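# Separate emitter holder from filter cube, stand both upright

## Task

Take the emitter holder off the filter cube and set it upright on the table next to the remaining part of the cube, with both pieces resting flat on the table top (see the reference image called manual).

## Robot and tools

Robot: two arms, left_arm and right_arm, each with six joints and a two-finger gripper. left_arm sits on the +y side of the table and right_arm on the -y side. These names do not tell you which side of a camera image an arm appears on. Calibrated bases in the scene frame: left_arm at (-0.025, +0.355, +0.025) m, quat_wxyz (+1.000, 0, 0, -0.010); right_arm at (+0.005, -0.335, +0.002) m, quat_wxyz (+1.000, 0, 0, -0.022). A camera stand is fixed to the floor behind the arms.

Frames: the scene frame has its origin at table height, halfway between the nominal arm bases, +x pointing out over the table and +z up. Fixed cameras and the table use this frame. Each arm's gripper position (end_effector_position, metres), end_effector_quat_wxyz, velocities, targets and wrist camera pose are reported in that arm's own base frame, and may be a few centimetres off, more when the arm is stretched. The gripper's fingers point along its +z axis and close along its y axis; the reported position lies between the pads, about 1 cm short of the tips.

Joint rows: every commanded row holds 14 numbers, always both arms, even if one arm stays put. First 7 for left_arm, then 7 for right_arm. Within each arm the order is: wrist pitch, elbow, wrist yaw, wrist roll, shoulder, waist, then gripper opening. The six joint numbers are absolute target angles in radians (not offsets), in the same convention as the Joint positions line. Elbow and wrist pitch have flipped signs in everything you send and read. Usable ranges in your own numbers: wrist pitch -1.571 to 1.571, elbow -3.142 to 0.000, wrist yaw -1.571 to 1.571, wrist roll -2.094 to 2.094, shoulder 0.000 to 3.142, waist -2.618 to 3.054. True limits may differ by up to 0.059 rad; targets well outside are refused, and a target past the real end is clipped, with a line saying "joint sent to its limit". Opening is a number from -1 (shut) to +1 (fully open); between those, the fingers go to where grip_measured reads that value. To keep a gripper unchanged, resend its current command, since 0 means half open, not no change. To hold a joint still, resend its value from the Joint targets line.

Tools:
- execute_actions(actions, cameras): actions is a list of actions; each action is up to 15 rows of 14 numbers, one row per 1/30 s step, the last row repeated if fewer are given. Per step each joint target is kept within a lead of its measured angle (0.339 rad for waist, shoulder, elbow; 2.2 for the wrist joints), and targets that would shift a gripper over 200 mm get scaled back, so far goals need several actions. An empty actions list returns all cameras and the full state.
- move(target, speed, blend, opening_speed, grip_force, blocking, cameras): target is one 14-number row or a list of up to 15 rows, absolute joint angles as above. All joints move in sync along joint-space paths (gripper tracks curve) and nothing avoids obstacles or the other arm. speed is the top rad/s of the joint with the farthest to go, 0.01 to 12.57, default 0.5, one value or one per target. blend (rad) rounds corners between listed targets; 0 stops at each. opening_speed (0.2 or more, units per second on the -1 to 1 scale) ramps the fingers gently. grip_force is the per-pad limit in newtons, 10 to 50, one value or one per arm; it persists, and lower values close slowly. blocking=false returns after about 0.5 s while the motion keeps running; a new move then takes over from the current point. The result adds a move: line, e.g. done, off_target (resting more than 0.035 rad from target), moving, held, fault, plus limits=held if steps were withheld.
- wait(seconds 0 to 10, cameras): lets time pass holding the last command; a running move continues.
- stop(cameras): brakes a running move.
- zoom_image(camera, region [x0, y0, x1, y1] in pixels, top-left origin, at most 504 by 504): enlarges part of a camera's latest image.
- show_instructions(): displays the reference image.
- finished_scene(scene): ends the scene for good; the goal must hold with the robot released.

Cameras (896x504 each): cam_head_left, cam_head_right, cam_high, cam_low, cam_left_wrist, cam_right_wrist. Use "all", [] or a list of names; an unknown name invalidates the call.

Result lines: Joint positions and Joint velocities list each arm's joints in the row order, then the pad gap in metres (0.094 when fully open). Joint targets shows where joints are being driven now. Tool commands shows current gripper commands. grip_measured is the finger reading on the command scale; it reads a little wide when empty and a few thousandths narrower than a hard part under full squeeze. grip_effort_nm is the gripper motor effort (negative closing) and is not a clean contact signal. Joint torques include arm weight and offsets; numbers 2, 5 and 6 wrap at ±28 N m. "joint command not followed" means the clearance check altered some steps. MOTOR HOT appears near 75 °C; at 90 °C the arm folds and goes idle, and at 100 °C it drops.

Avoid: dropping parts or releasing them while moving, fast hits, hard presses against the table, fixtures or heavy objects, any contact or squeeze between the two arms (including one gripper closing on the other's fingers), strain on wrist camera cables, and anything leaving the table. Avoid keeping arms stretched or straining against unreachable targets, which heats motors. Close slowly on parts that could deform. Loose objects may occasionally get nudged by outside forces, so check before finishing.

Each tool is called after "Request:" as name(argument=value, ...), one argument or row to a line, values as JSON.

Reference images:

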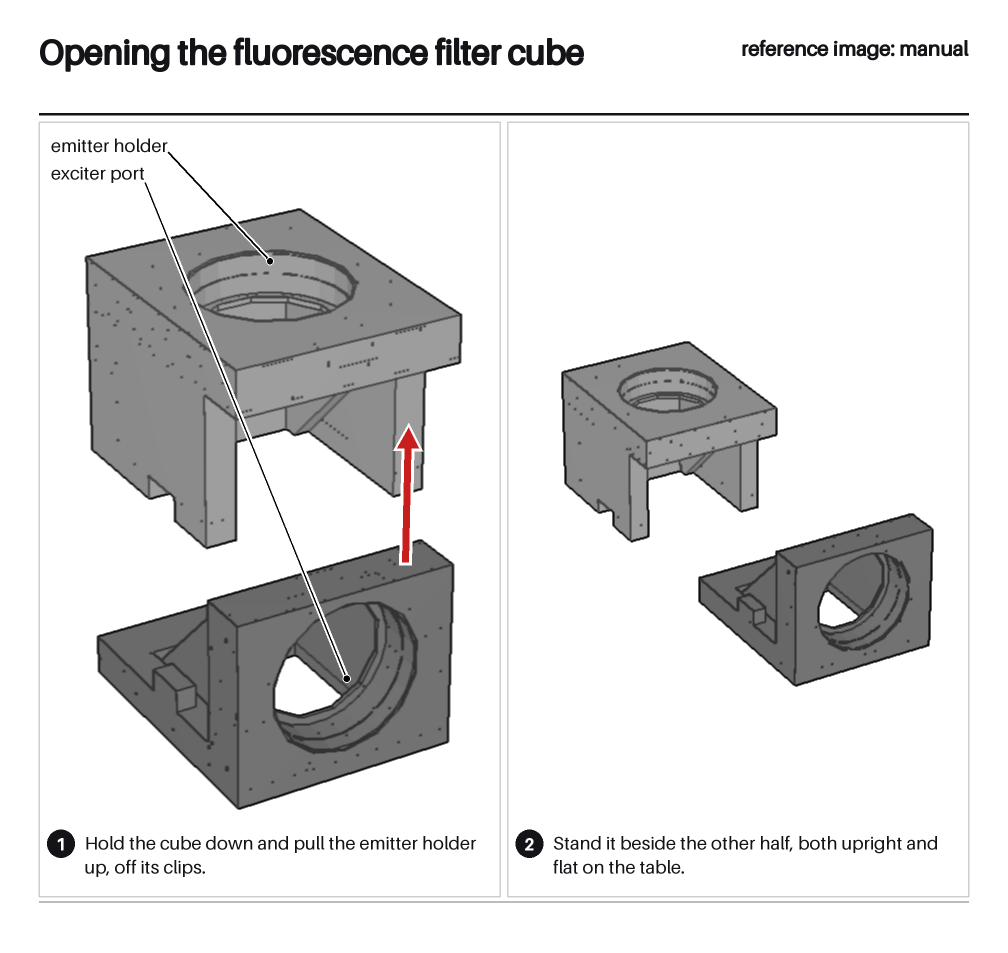

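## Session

Request:
execute_actions(
  actions=[],
)

Request:
zoom_image(
  camera="cam_head_left",
  region=[330, 220, 530, 330],
)

Request:
zoom_image(
  camera="cam_low",
  region=[400, 240, 500, 300],
)

Scene clock: 0.00 s.
left_arm: end_effector_position=(+0.4084, +0.0349, +0.1149) grip_measured=+1.000 grip_effort_nm=n/a end_effector_quat_wxyz=(+0.593, -0.059, +0.802, +0.043) | right_arm: end_effector_position=(+0.4151, -0.0041, +0.1259) grip_measured=+1.000 grip_effort_nm=n/a end_effector_quat_wxyz=(+0.620, +0.004, +0.781, -0.073)
Joint names: [wrist pitch, elbow, wrist yaw, wrist roll, shoulder, waist]
Joint positions: left_arm=[-0.821 -0.413 -0.105 -0.033 1.532 0.037 0.094] | right_arm=[-0.935 -0.41 0.186 -0.069 1.571 0.068 0.094]
Joint velocities: within noise
Joint torques (N m): no reading
Heat: left arm: 23 °C; right arm: 23 °C.
Joint targets: left_arm=[-0.818 -0.419 -0.105 -0.034 1.526 0.037] | right_arm=[-0.935 -0.417 0.188 -0.069 1.563 0.068]
Tool commands: left_gripper/opening=+1.0 right_gripper/opening=+1.0

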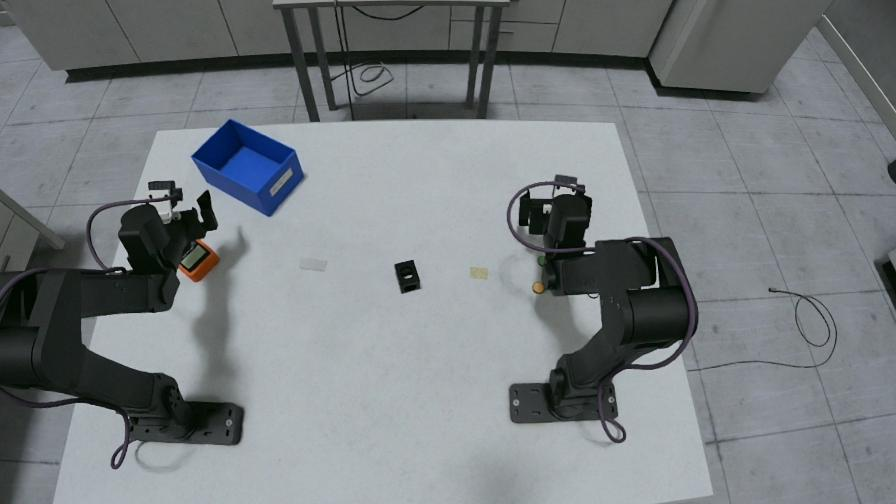

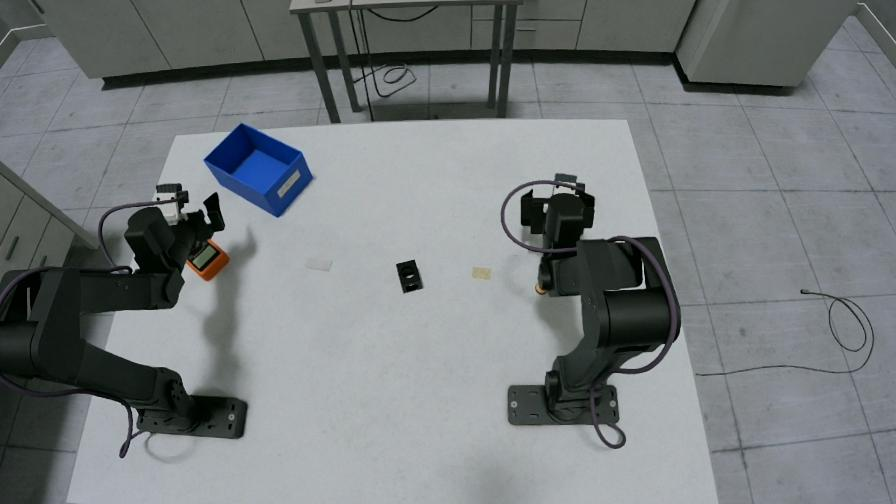

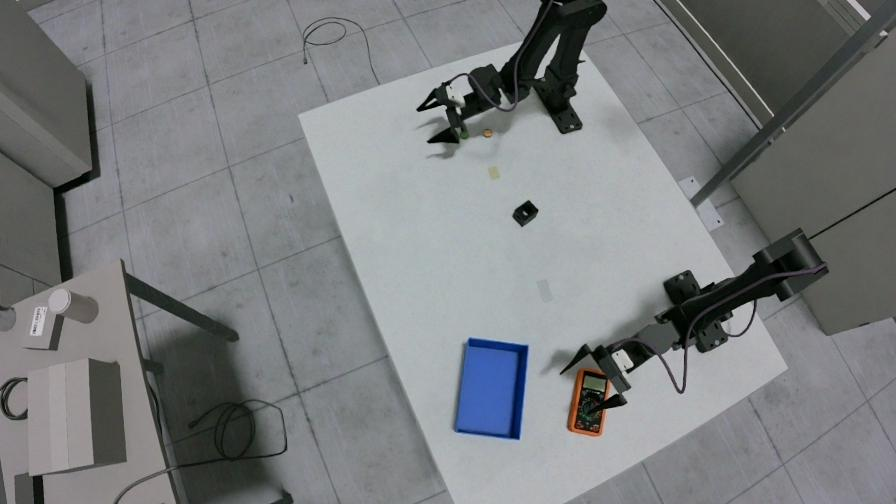

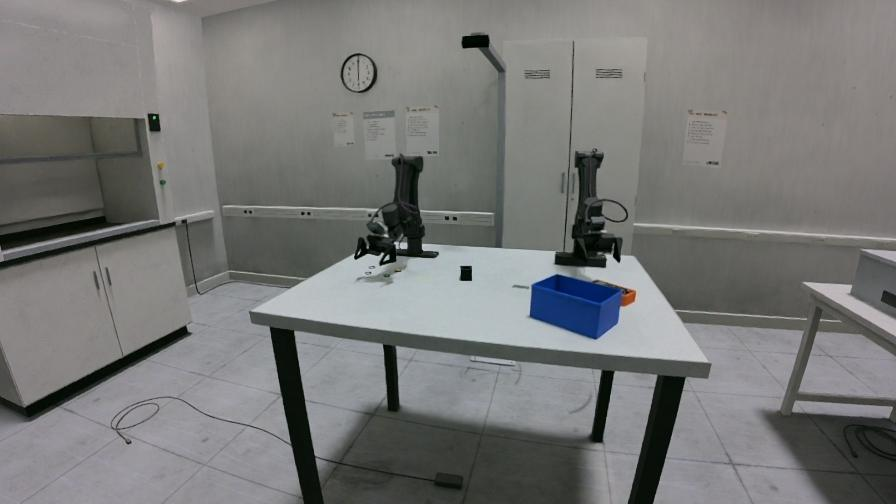

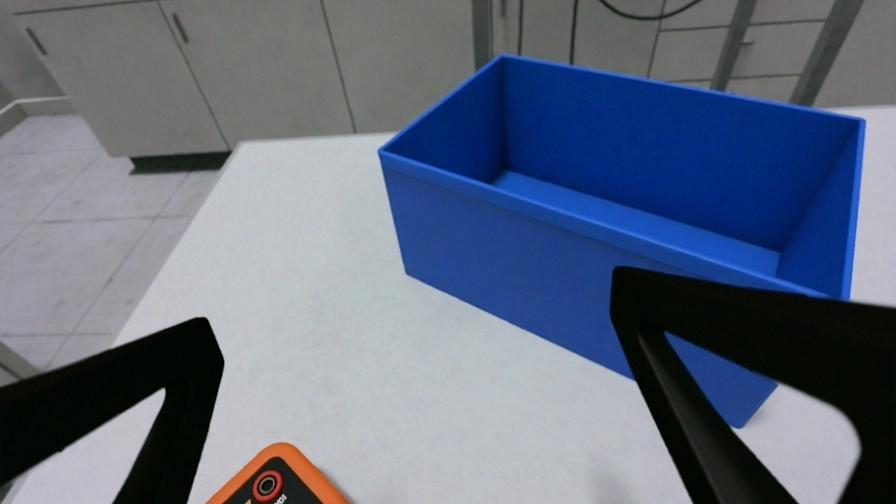

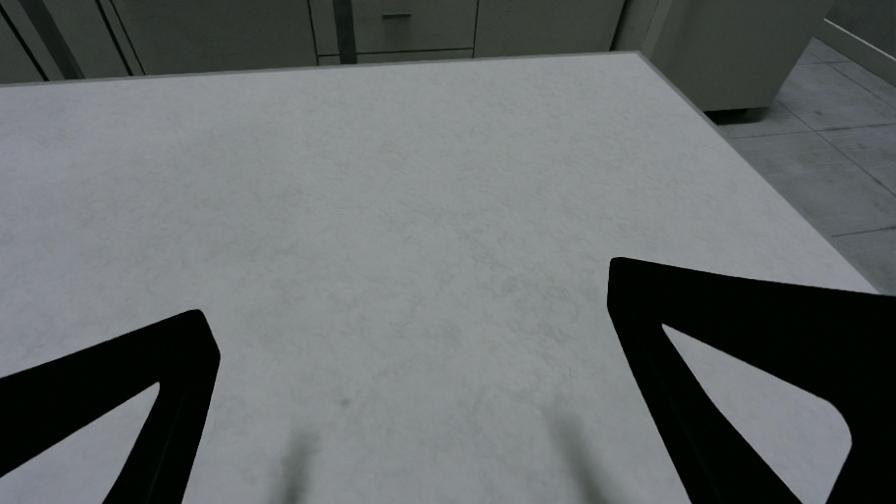

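Scaled by 2.520 from the camera's 896x504 image, which has a finer 1280x720 frame.

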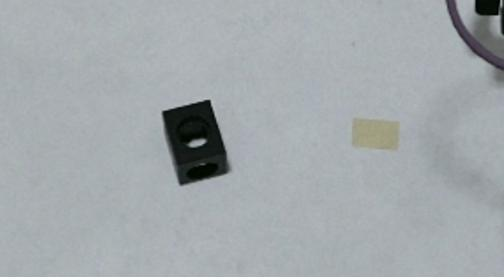

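Scaled by 5.040 from the camera's 896x504 image, which has a finer 1280x720 frame.

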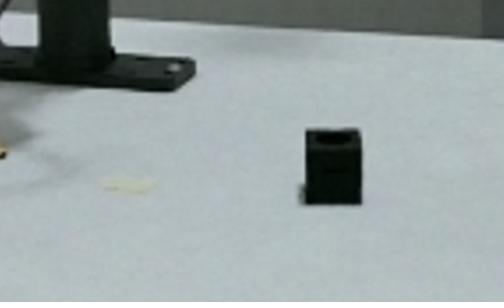

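Request:
move(
  target=[0.126,-0.400,0,0,0.774,-0.96,1,1.50,-2.155,0,0.636,2.25,0.86,1],
  speed=1.0,
  cameras=["cam_left_wrist","cam_right_wrist"],
)

Scene clock: 7.63 s.
left_arm: end_effector_position=(+0.1779, -0.2476, +0.1537) grip_measured=+1.000 grip_effort_nm=0.05 end_effector_quat_wxyz=(+0.457, +0.391, +0.763, -0.235) | right_arm: end_effector_position=(+0.2801, +0.3286, +0.1122) grip_measured=+1.000 grip_effort_nm=0.01 end_effector_quat_wxyz=(+0.001, -0.118, +0.993, +0.001)
Joint names: [wrist pitch, elbow, wrist yaw, wrist roll, shoulder, waist]
Joint positions: left_arm=[0.115 -0.413 -0.005 -0.005 0.789 -0.954 0.094] | right_arm=[1.469 -2.13 -0.001 0.625 2.23 0.862 0.094]
Joint torques (N m): left_arm=[-1.86 -5.2 0.03 0.03 -1.58 -0.44] | right_arm=[0.04 -8.2 0 0.08 -10.22 -0.27]
Heat: left arm: 25 °C; right arm: 23 °C.
Joint targets: left_arm=[0.126 -0.400 0.000 0.000 0.774 -0.960] | right_arm=[1.500 -2.155 0.000 0.636 2.250 0.860]
move: done
Images, in order (width x height): cam_left_wrist 896x504, cam_right_wrist 896x504.

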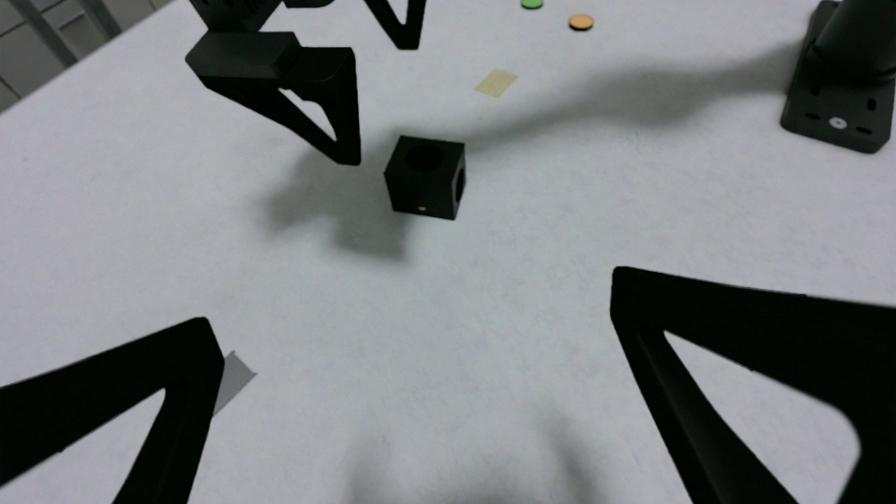

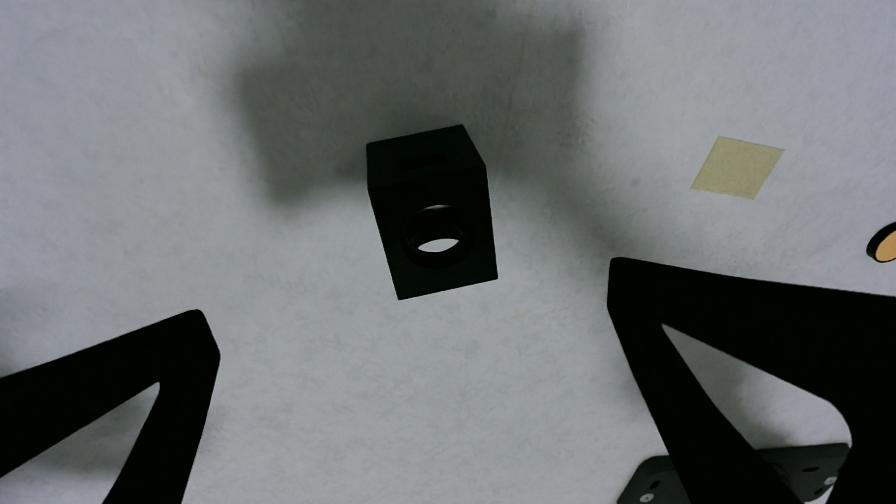

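Request:
move(
  target=[-0.223,-0.884,-0.966,-0.741,1.946,-1.47,1,1.159,-1.775,0,0.607,2.207,0.856,1],
  speed=0.5,
  cameras=["cam_left_wrist","cam_right_wrist"],
)

Scene clock: 12.40 s.
left_arm: end_effector_position=(+0.1880, -0.3800, +0.0470) grip_measured=+1.000 grip_effort_nm=0.05 end_effector_quat_wxyz=(+0.523, +0.152, +0.835, -0.080) | right_arm: end_effector_position=(+0.2737, +0.3211, +0.0256) grip_measured=+1.000 grip_effort_nm=0.01 end_effector_quat_wxyz=(-0.010, -0.125, +0.992, -0.008)
Joint names: [wrist pitch, elbow, wrist yaw, wrist roll, shoulder, waist]
Joint positions: left_arm=[-0.209 -0.861 -0.95 -0.729 1.93 -1.467 0.094] | right_arm=[1.152 -1.785 -0.001 0.611 2.23 0.862 0.094]
Joint torques (N m): left_arm=[-1.62 -6.06 -0.53 -0.16 -6.79 -0.2] | right_arm=[-0.15 -4.74 0 -0.07 -13.63 -0.59]
Heat: left arm: 25 °C; right arm: 24 °C.
Joint targets: left_arm=[-0.223 -0.884 -0.966 -0.741 1.946 -1.470] | right_arm=[1.159 -1.775 0.000 0.607 2.207 0.856]
move: done
Images, in order (width x height): cam_left_wrist 896x504, cam_right_wrist 896x504.

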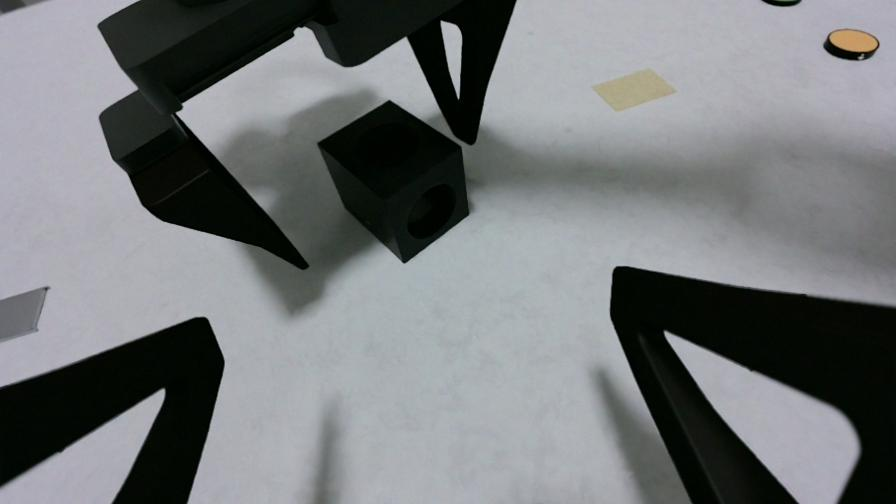

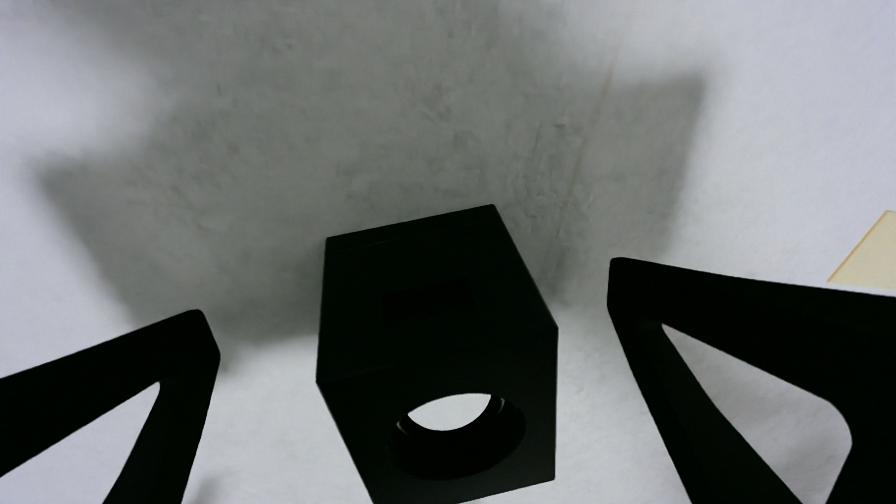

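Request:
move(
  target=[-0.223,-0.884,-0.966,-0.741,1.946,-1.47,1,1.159,-1.775,0,0.548,2.182,0.844,1],
  speed=0.5,
  cameras=["cam_right_wrist"],
)

Scene clock: 15.10 s.
left_arm: end_effector_position=(+0.1881, -0.3800, +0.0471) grip_measured=+1.000 grip_effort_nm=0.05 end_effector_quat_wxyz=(+0.523, +0.152, +0.835, -0.080) | right_arm: end_effector_position=(+0.2770, +0.3183, +0.0256) grip_measured=+1.000 grip_effort_nm=0.01 end_effector_quat_wxyz=(-0.010, -0.149, +0.989, -0.008)
Joint names: [wrist pitch, elbow, wrist yaw, wrist roll, shoulder, waist]
Joint positions: left_arm=[-0.21 -0.861 -0.95 -0.73 1.93 -1.467 0.094] | right_arm=[1.152 -1.785 -0.001 0.552 2.23 0.852 0.094]
Joint torques (N m): left_arm=[-1.57 -6.09 -0.54 -0.16 -6.79 -0.18] | right_arm=[-0.14 -4.75 0 -0.07 -15.86 -0.79]
Heat: left arm: 26 °C; right arm: 25 °C.
Joint targets: left_arm=[-0.223 -0.884 -0.966 -0.741 1.946 -1.470] | right_arm=[1.159 -1.775 0.000 0.548 2.182 0.844]
move: off_target (right_arm); right_arm: the shoulder is farthest, 0.048 rad from its target
Images, in order (width x height): cam_right_wrist 896x504.

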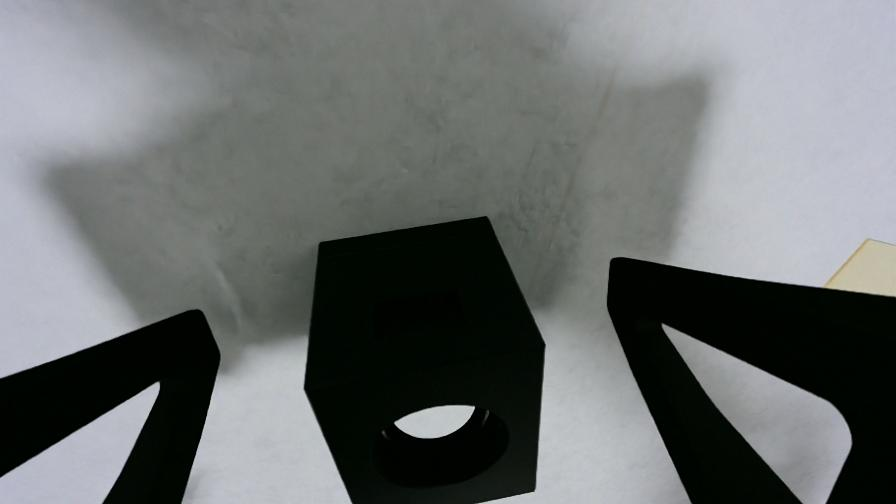

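Request:
move(
  target=[-0.223,-0.884,-0.966,-0.741,1.946,-1.47,1,1.159,-1.775,0,0.548,2.182,0.844,-0.3],
  opening_speed=0.8,
  cameras=["cam_right_wrist"],
)

Scene clock: 17.67 s.
left_arm: end_effector_position=(+0.1881, -0.3800, +0.0471) grip_measured=+1.000 grip_effort_nm=0.05 end_effector_quat_wxyz=(+0.523, +0.152, +0.835, -0.080) | right_arm: end_effector_position=(+0.2773, +0.3185, +0.0262) grip_measured=-0.155 grip_effort_nm=-1.02 end_effector_quat_wxyz=(-0.009, -0.150, +0.989, -0.007)
Joint names: [wrist pitch, elbow, wrist yaw, wrist roll, shoulder, waist]
Joint positions: left_arm=[-0.21 -0.861 -0.95 -0.73 1.93 -1.467 0.094] | right_arm=[1.151 -1.785 -0.001 0.55 2.228 0.852 0.04]
Joint torques (N m): left_arm=[-1.58 -6.04 -0.55 -0.18 -6.72 -0.23] | right_arm=[-0.13 -4.72 0.01 -0.04 -15.64 -0.68]
Heat: left arm: 26 °C; right arm: 26 °C.
Joint targets: left_arm=[-0.223 -0.884 -0.966 -0.741 1.946 -1.470] | right_arm=[1.159 -1.775 0.000 0.548 2.182 0.844]
move: off_target (right_arm); right_arm: the shoulder is farthest, 0.046 rad from its target
Images, in order (width x height): cam_right_wrist 896x504.

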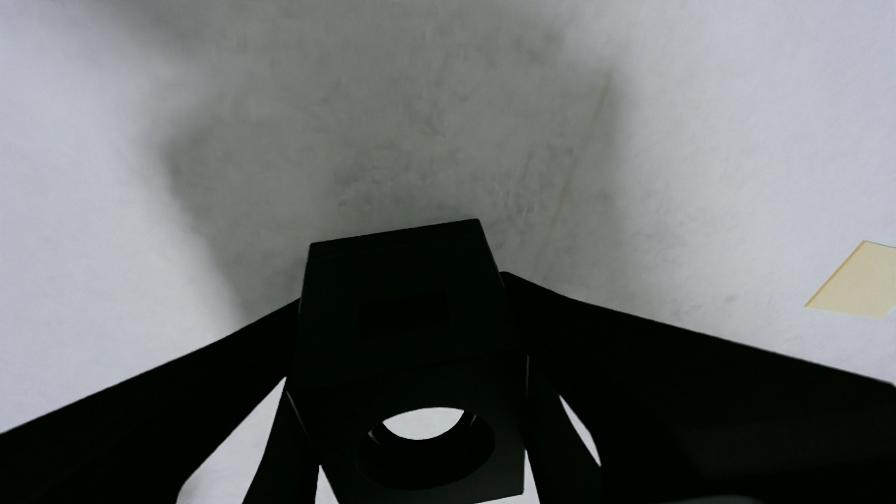

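Request:
move(
  target=[
    [-0.223,-0.884,-0.966,-0.741,1.946,-1.47,1,1.19,-1.775,0,0.548,2.12,0.844,-0.3],
    [-0.223,-0.884,-0.966,-0.741,1.946,-1.47,1,1.17,-1.66,0,1.095,2.05,0.780,-0.3],
    [-0.223,-0.884,-0.966,-0.741,1.946,-1.47,1,1.115,-1.625,0,1.095,2.12,0.780,-0.3],
  ],
  speed=[0.25,0.5,0.2],
  blend=[0.03,0,0],
  cameras=["cam_right_wrist","cam_left_wrist"],
)

Scene clock: 22.23 s.
left_arm: end_effector_position=(+0.1881, -0.3800, +0.0471) grip_measured=+1.000 grip_effort_nm=0.05 end_effector_quat_wxyz=(+0.523, +0.152, +0.835, -0.080) | right_arm: end_effector_position=(+0.2809, +0.2832, +0.0360) grip_measured=-0.155 grip_effort_nm=-1.02 end_effector_quat_wxyz=(-0.002, +0.148, +0.989, -0.002)
Joint names: [wrist pitch, elbow, wrist yaw, wrist roll, shoulder, waist]
Joint positions: left_arm=[-0.21 -0.861 -0.95 -0.73 1.93 -1.467 0.094] | right_arm=[1.1 -1.632 -0.001 1.084 2.108 0.786 0.04]
Joint torques (N m): left_arm=[-1.58 -6.04 -0.54 -0.16 -6.74 -0.18] | right_arm=[-0.08 -4.94 0.01 0.11 -9.83 -0.54]
Heat: left arm: 26 °C; right arm: 26 °C.
Joint targets: left_arm=[-0.223 -0.884 -0.966 -0.741 1.946 -1.470] | right_arm=[1.115 -1.625 0.000 1.095 2.120 0.780]
move: done
Images, in order (width x height): cam_left_wrist 896x504, cam_right_wrist 896x504.

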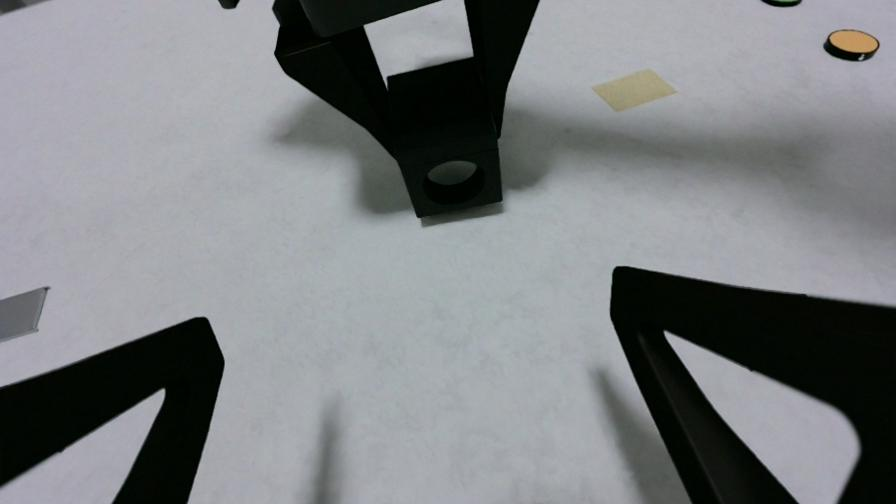

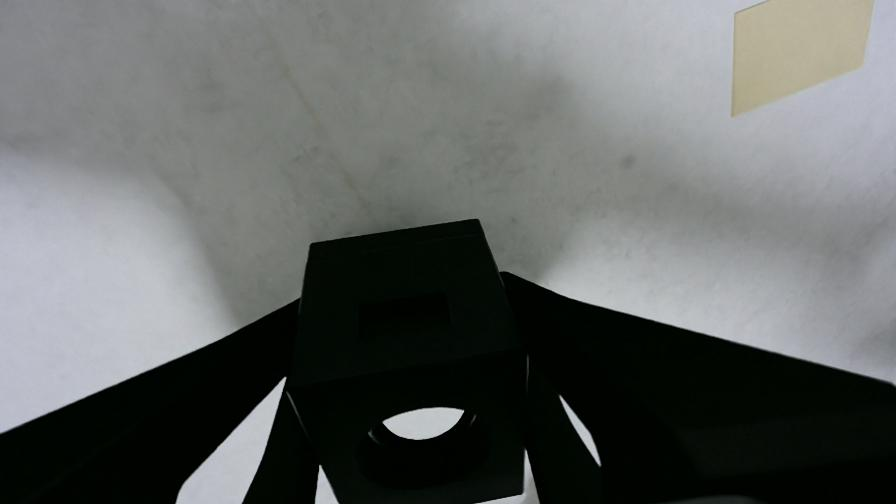

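Request:
move(
  target=[-0.223,-0.884,-0.966,-0.741,1.946,-1.47,1,1.101,-1.604,0,1.105,2.133,0.780,-0.3],
  speed=0.1,
  cameras=["cam_left_wrist"],
)

Scene clock: 23.27 s.
left_arm: end_effector_position=(+0.1881, -0.3800, +0.0471) grip_measured=+1.000 grip_effort_nm=0.05 end_effector_quat_wxyz=(+0.523, +0.152, +0.835, -0.080) | right_arm: end_effector_position=(+0.2783, +0.2807, +0.0283) grip_measured=-0.155 grip_effort_nm=-1.02 end_effector_quat_wxyz=(-0.007, +0.153, +0.988, -0.008)
Joint names: [wrist pitch, elbow, wrist yaw, wrist roll, shoulder, waist]
Joint positions: left_arm=[-0.21 -0.861 -0.95 -0.73 1.93 -1.467 0.094] | right_arm=[1.09 -1.615 -0.002 1.092 2.117 0.786 0.04]
Joint torques (N m): left_arm=[-1.58 -6.11 -0.53 -0.14 -6.79 -0.21] | right_arm=[-0.12 -4.56 0.02 0.12 -9.52 -0.59]
Heat: left arm: 26 °C; right arm: 26 °C.
Joint targets: left_arm=[-0.223 -0.884 -0.966 -0.741 1.946 -1.470] | right_arm=[1.101 -1.604 0.000 1.105 2.133 0.780]
move: done
Images, in order (width x height): cam_left_wrist 896x504.

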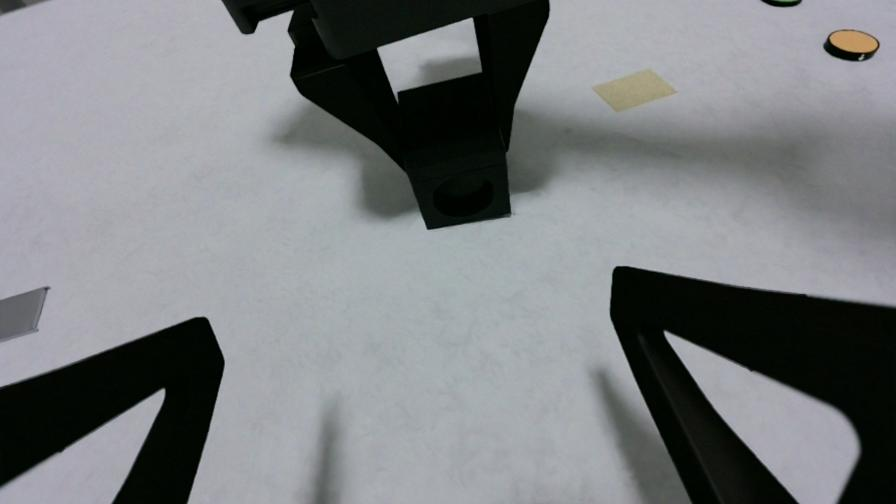

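Request:
move(
  target=[-0.503,-1.008,-0.884,-0.606,2.242,-1.355,1,1.101,-1.604,0,1.105,2.133,0.780,-0.3],
  speed=0.6,
  cameras=["cam_left_wrist","cam_right_wrist"],
)

Scene clock: 24.80 s.
left_arm: end_effector_position=(+0.2331, -0.4146, -0.0059) grip_measured=+1.000 grip_effort_nm=0.05 end_effector_quat_wxyz=(+0.528, +0.142, +0.833, -0.087) | right_arm: end_effector_position=(+0.2783, +0.2807, +0.0283) grip_measured=-0.155 grip_effort_nm=-1.02 end_effector_quat_wxyz=(-0.007, +0.153, +0.988, -0.008)
Joint names: [wrist pitch, elbow, wrist yaw, wrist roll, shoulder, waist]
Joint positions: left_arm=[-0.489 -0.99 -0.883 -0.609 2.218 -1.358 0.094] | right_arm=[1.09 -1.615 -0.002 1.092 2.117 0.786 0.04]
Joint torques (N m): left_arm=[-1.73 -5.19 -0.33 -0.03 -7.95 0.29] | right_arm=[-0.12 -4.6 0.01 0.12 -9.55 -0.62]
Heat: left arm: 26 °C; right arm: 26 °C.
Joint targets: left_arm=[-0.503 -1.008 -0.884 -0.606 2.242 -1.355] | right_arm=[1.101 -1.604 0.000 1.105 2.133 0.780]
move: done
Images, in order (width x height): cam_left_wrist 896x504, cam_right_wrist 896x504.

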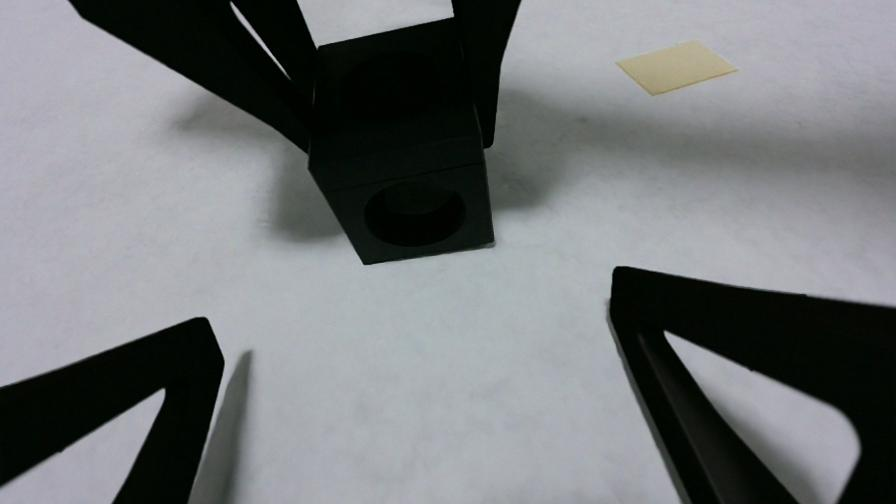

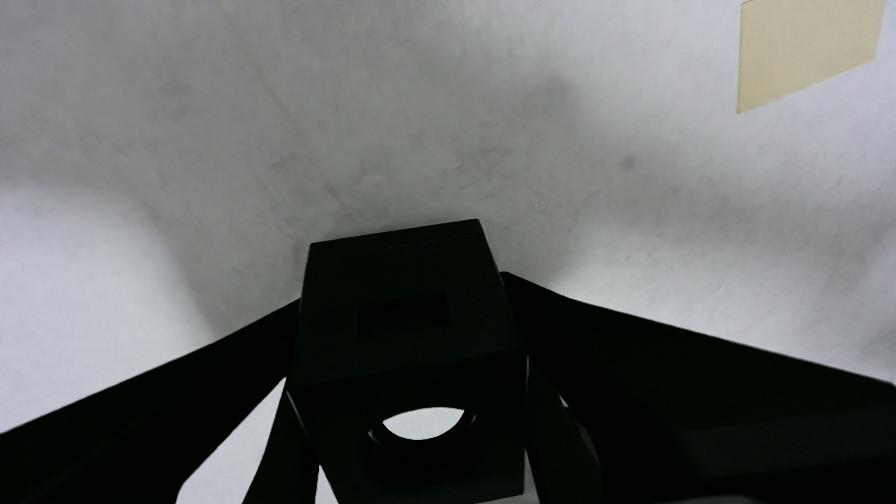

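Request:
move(
  target=[-0.524,-1.077,-0.835,-0.542,2.282,-1.290,1,1.101,-1.604,0,1.145,2.133,0.780,-0.3],
  speed=0.3,
  cameras=["cam_left_wrist","cam_right_wrist"],
)

Scene clock: 26.73 s.
left_arm: end_effector_position=(+0.2620, -0.4244, -0.0039) grip_measured=+1.000 grip_effort_nm=0.05 end_effector_quat_wxyz=(+0.529, +0.139, +0.832, -0.088) | right_arm: end_effector_position=(+0.2780, +0.2806, +0.0283) grip_measured=-0.155 grip_effort_nm=-1.02 end_effector_quat_wxyz=(-0.008, +0.171, +0.985, -0.008)
Joint names: [wrist pitch, elbow, wrist yaw, wrist roll, shoulder, waist]
Joint positions: left_arm=[-0.511 -1.058 -0.835 -0.545 2.254 -1.291 0.094] | right_arm=[1.091 -1.615 -0.004 1.129 2.117 0.786 0.04]
Joint torques (N m): left_arm=[-1.77 -5.37 -0.34 -0.02 -8.09 0.14] | right_arm=[-0.13 -4.59 0.03 0.12 -9.54 -0.57]
Heat: left arm: 26 °C; right arm: 26 °C.
Joint targets: left_arm=[-0.524 -1.077 -0.835 -0.542 2.282 -1.290] | right_arm=[1.101 -1.604 0.000 1.145 2.133 0.780]
move: done
Images, in order (width x height): cam_left_wrist 896x504, cam_right_wrist 896x504.

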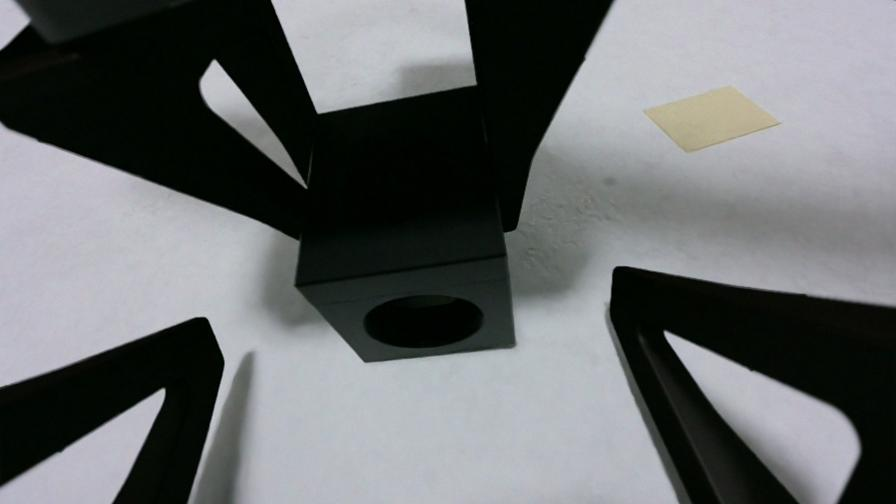

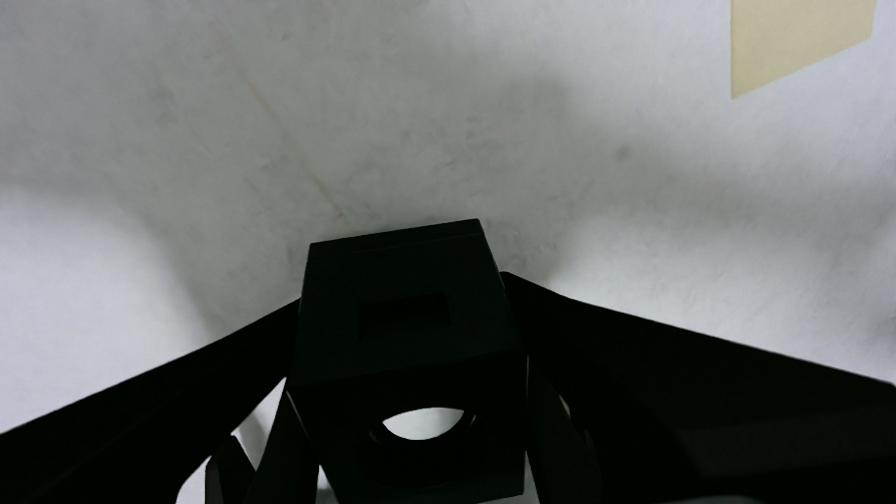

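Request:
move(
  target=[-0.524,-1.077,-0.805,-0.542,2.282,-1.290,1,1.101,-1.604,0,1.145,2.133,0.780,-0.3],
  speed=0.3,
  cameras=["cam_left_wrist"],
)

Scene clock: 28.17 s.
left_arm: end_effector_position=(+0.2593, -0.4283, -0.0064) grip_measured=+1.000 grip_effort_nm=0.05 end_effector_quat_wxyz=(+0.521, +0.147, +0.835, -0.098) | right_arm: end_effector_position=(+0.2780, +0.2806, +0.0283) grip_measured=-0.155 grip_effort_nm=-1.02 end_effector_quat_wxyz=(-0.008, +0.171, +0.985, -0.008)
Joint names: [wrist pitch, elbow, wrist yaw, wrist roll, shoulder, waist]
Joint positions: left_arm=[-0.511 -1.058 -0.805 -0.545 2.254 -1.291 0.094] | right_arm=[1.091 -1.615 -0.004 1.13 2.117 0.786 0.04]
Joint torques (N m): left_arm=[-1.79 -5.39 -0.3 0.01 -8.16 0.1] | right_arm=[-0.13 -4.63 0.03 0.13 -9.54 -0.61]
Heat: left arm: 26 °C; right arm: 26 °C.
Joint targets: left_arm=[-0.524 -1.077 -0.805 -0.542 2.282 -1.290] | right_arm=[1.101 -1.604 0.000 1.145 2.133 0.780]
move: done
Images, in order (width x height): cam_left_wrist 896x504.

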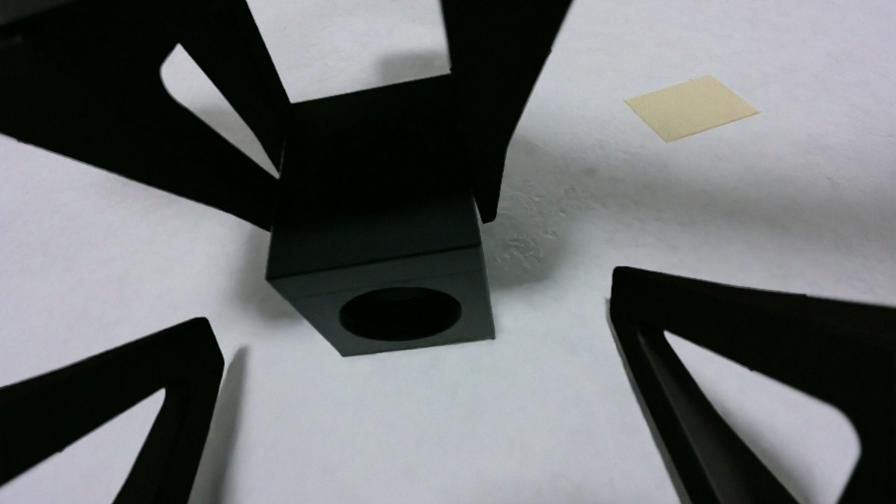

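Request:
move(
  target=[-0.524,-1.077,-0.805,-0.542,2.282,-1.290,-0.3,1.101,-1.604,0,1.145,2.133,0.780,-0.3],
  opening_speed=0.8,
  cameras=["cam_left_wrist"],
)

Scene clock: 30.33 s.
left_arm: end_effector_position=(+0.2599, -0.4274, -0.0065) grip_measured=-0.178 grip_effort_nm=-0.95 end_effector_quat_wxyz=(+0.522, +0.144, +0.835, -0.097) | right_arm: end_effector_position=(+0.2777, +0.2803, +0.0283) grip_measured=-0.155 grip_effort_nm=-1.02 end_effector_quat_wxyz=(-0.008, +0.171, +0.985, -0.009)
Joint names: [wrist pitch, elbow, wrist yaw, wrist roll, shoulder, waist]
Joint positions: left_arm=[-0.511 -1.058 -0.811 -0.548 2.255 -1.291 0.039] | right_arm=[1.092 -1.615 -0.004 1.13 2.117 0.786 0.04]
Joint torques (N m): left_arm=[-1.78 -5.41 -0.24 0.03 -8.24 0.13] | right_arm=[-0.13 -4.56 0.05 0.14 -9.55 -0.64]
Heat: left arm: 26 °C; right arm: 26 °C.
Joint targets: left_arm=[-0.524 -1.077 -0.805 -0.542 2.282 -1.290] | right_arm=[1.101 -1.604 0.000 1.145 2.133 0.780]
move: done
Images, in order (width x height): cam_left_wrist 896x504.

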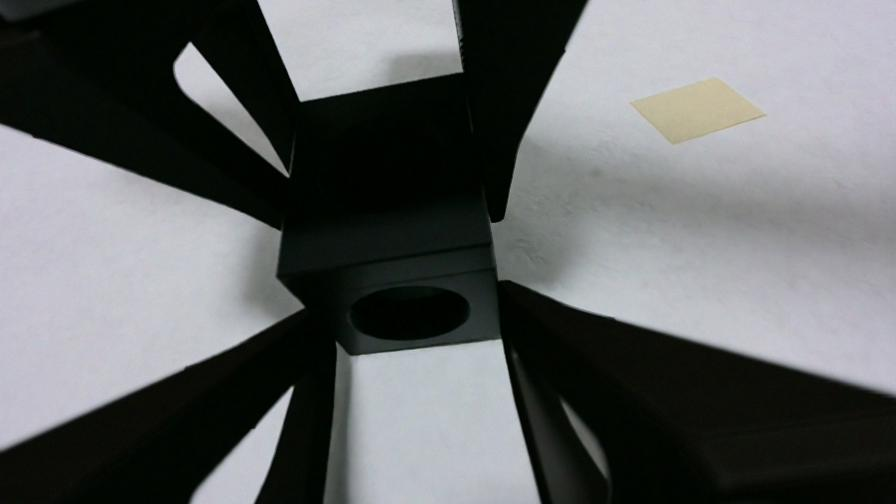

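Request:
move(
  target=[
    [-0.524,-1.077,-0.805,-0.542,2.282,-1.290,-0.3,1.215,-1.695,0,1.145,2.12,0.780,-0.3],
    [-0.447,-1.077,-0.805,-0.542,2.203,-1.290,-0.3,1.38,-1.85,0,1.145,2.10,0.780,-0.3],
  ],
  speed=0.15,
  blend=0.02,
  cameras=["cam_left_wrist","cam_right_wrist"],
)

Scene clock: 33.17 s.
left_arm: end_effector_position=(+0.2683, -0.4351, +0.0347) grip_measured=-0.180 grip_effort_nm=-0.98 end_effector_quat_wxyz=(+0.554, +0.106, +0.817, -0.122) | right_arm: end_effector_position=(+0.2841, +0.2732, +0.0750) grip_measured=-0.157 grip_effort_nm=-1.02 end_effector_quat_wxyz=(+0.000, +0.169, +0.985, -0.036)
Joint names: [wrist pitch, elbow, wrist yaw, wrist roll, shoulder, waist]
Joint positions: left_arm=[-0.543 -1.074 -0.859 -0.548 2.197 -1.291 0.039] | right_arm=[1.314 -1.803 0.043 1.123 2.119 0.783 0.04]
Joint torques (N m): left_arm=[-0.73 -4.37 0.28 0.04 -9.66 0.08] | right_arm=[0.49 -10.37 -0.48 0.21 -12.55 -0.27]
Heat: left arm: 26 °C; right arm: 26 °C.
Joint targets: left_arm=[-0.447 -1.077 -0.805 -0.542 2.203 -1.290] | right_arm=[1.380 -1.850 0.000 1.145 2.100 0.780]
move: off_target (left_arm, right_arm); left_arm: the wrist pitch is farthest, 0.096 rad from its target; right_arm: the wrist pitch is farthest, 0.066 rad from its target
Images, in order (width x height): cam_left_wrist 896x504, cam_right_wrist 896x504.

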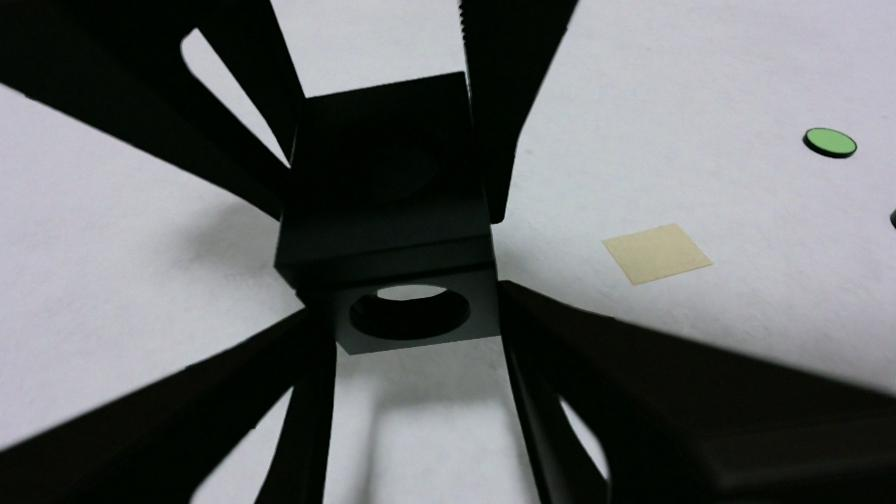

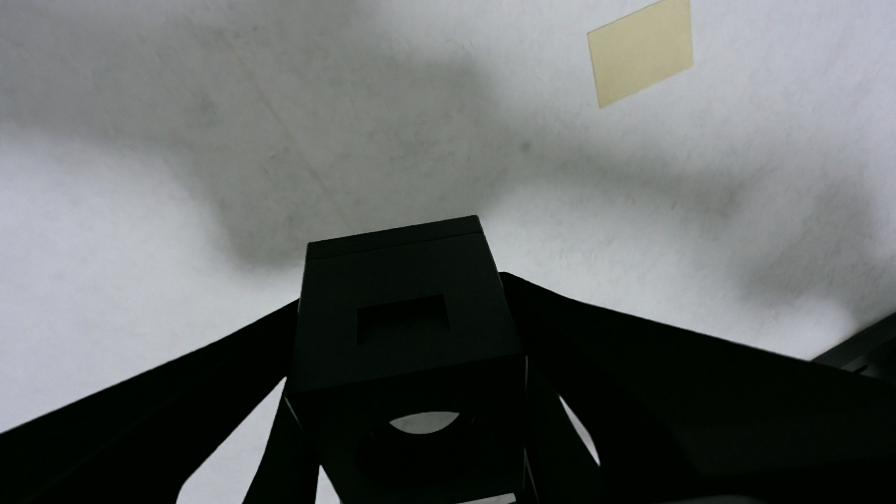

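Request:
move(
  target=[-0.447,-1.077,-0.805,-0.542,2.203,-1.290,-0.3,1.48,-1.94,0,1.145,2.075,0.780,-0.3],
  speed=0.15,
  cameras=["cam_left_wrist","cam_right_wrist"],
)

Scene clock: 34.73 s.
left_arm: end_effector_position=(+0.2615, -0.4370, +0.0251) grip_measured=-0.180 grip_effort_nm=-0.98 end_effector_quat_wxyz=(+0.527, +0.139, +0.831, -0.114) | right_arm: end_effector_position=(+0.2767, +0.2762, +0.1036) grip_measured=-0.159 grip_effort_nm=-1.02 end_effector_quat_wxyz=(-0.021, +0.174, +0.984, -0.030)
Joint names: [wrist pitch, elbow, wrist yaw, wrist roll, shoulder, waist]
Joint positions: left_arm=[-0.455 -1.082 -0.801 -0.545 2.184 -1.291 0.039] | right_arm=[1.441 -1.916 0 1.133 2.118 0.782 0.039]
Joint torques (N m): left_arm=[-1.58 -3.9 -0.35 0 -8.65 0.16] | right_arm=[0.23 -8.06 0 0.1 -14.57 -0.2]
Heat: left arm: 26 °C; right arm: 27 °C.
Joint targets: left_arm=[-0.447 -1.077 -0.805 -0.542 2.203 -1.290] | right_arm=[1.480 -1.940 0.000 1.145 2.075 0.780]
move: off_target (right_arm); right_arm: the shoulder is farthest, 0.043 rad from its target
Images, in order (width x height): cam_left_wrist 896x504, cam_right_wrist 896x504.

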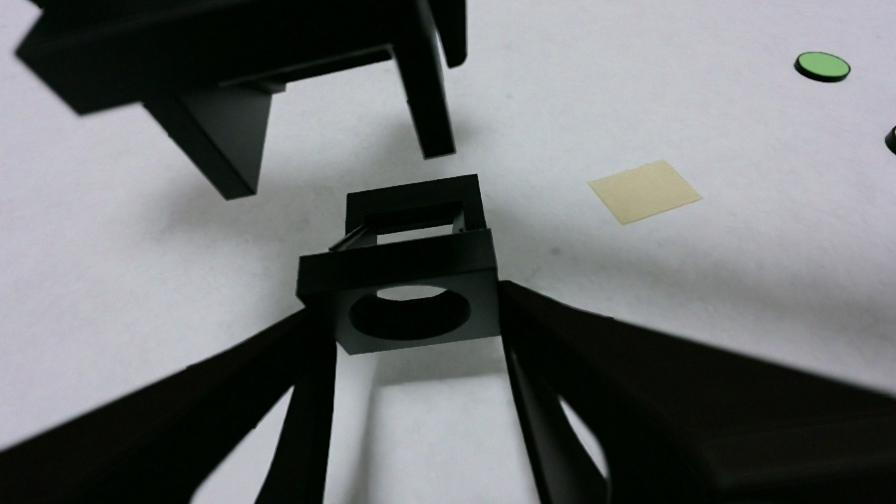

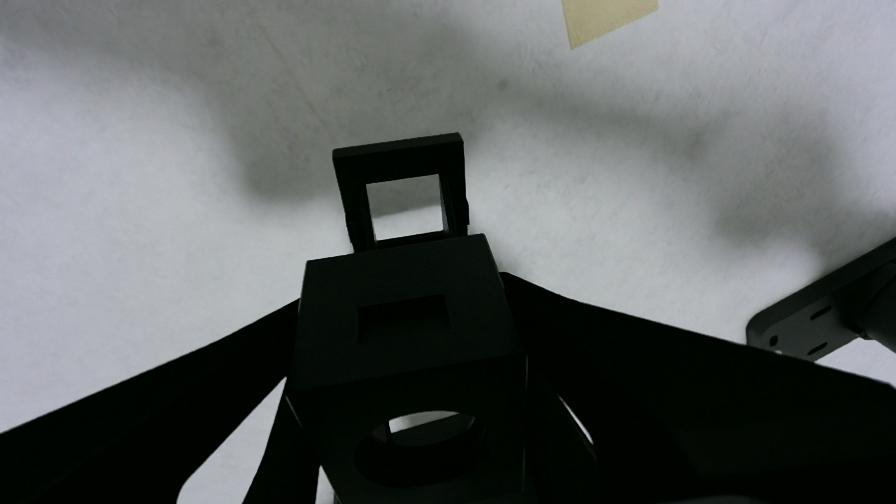

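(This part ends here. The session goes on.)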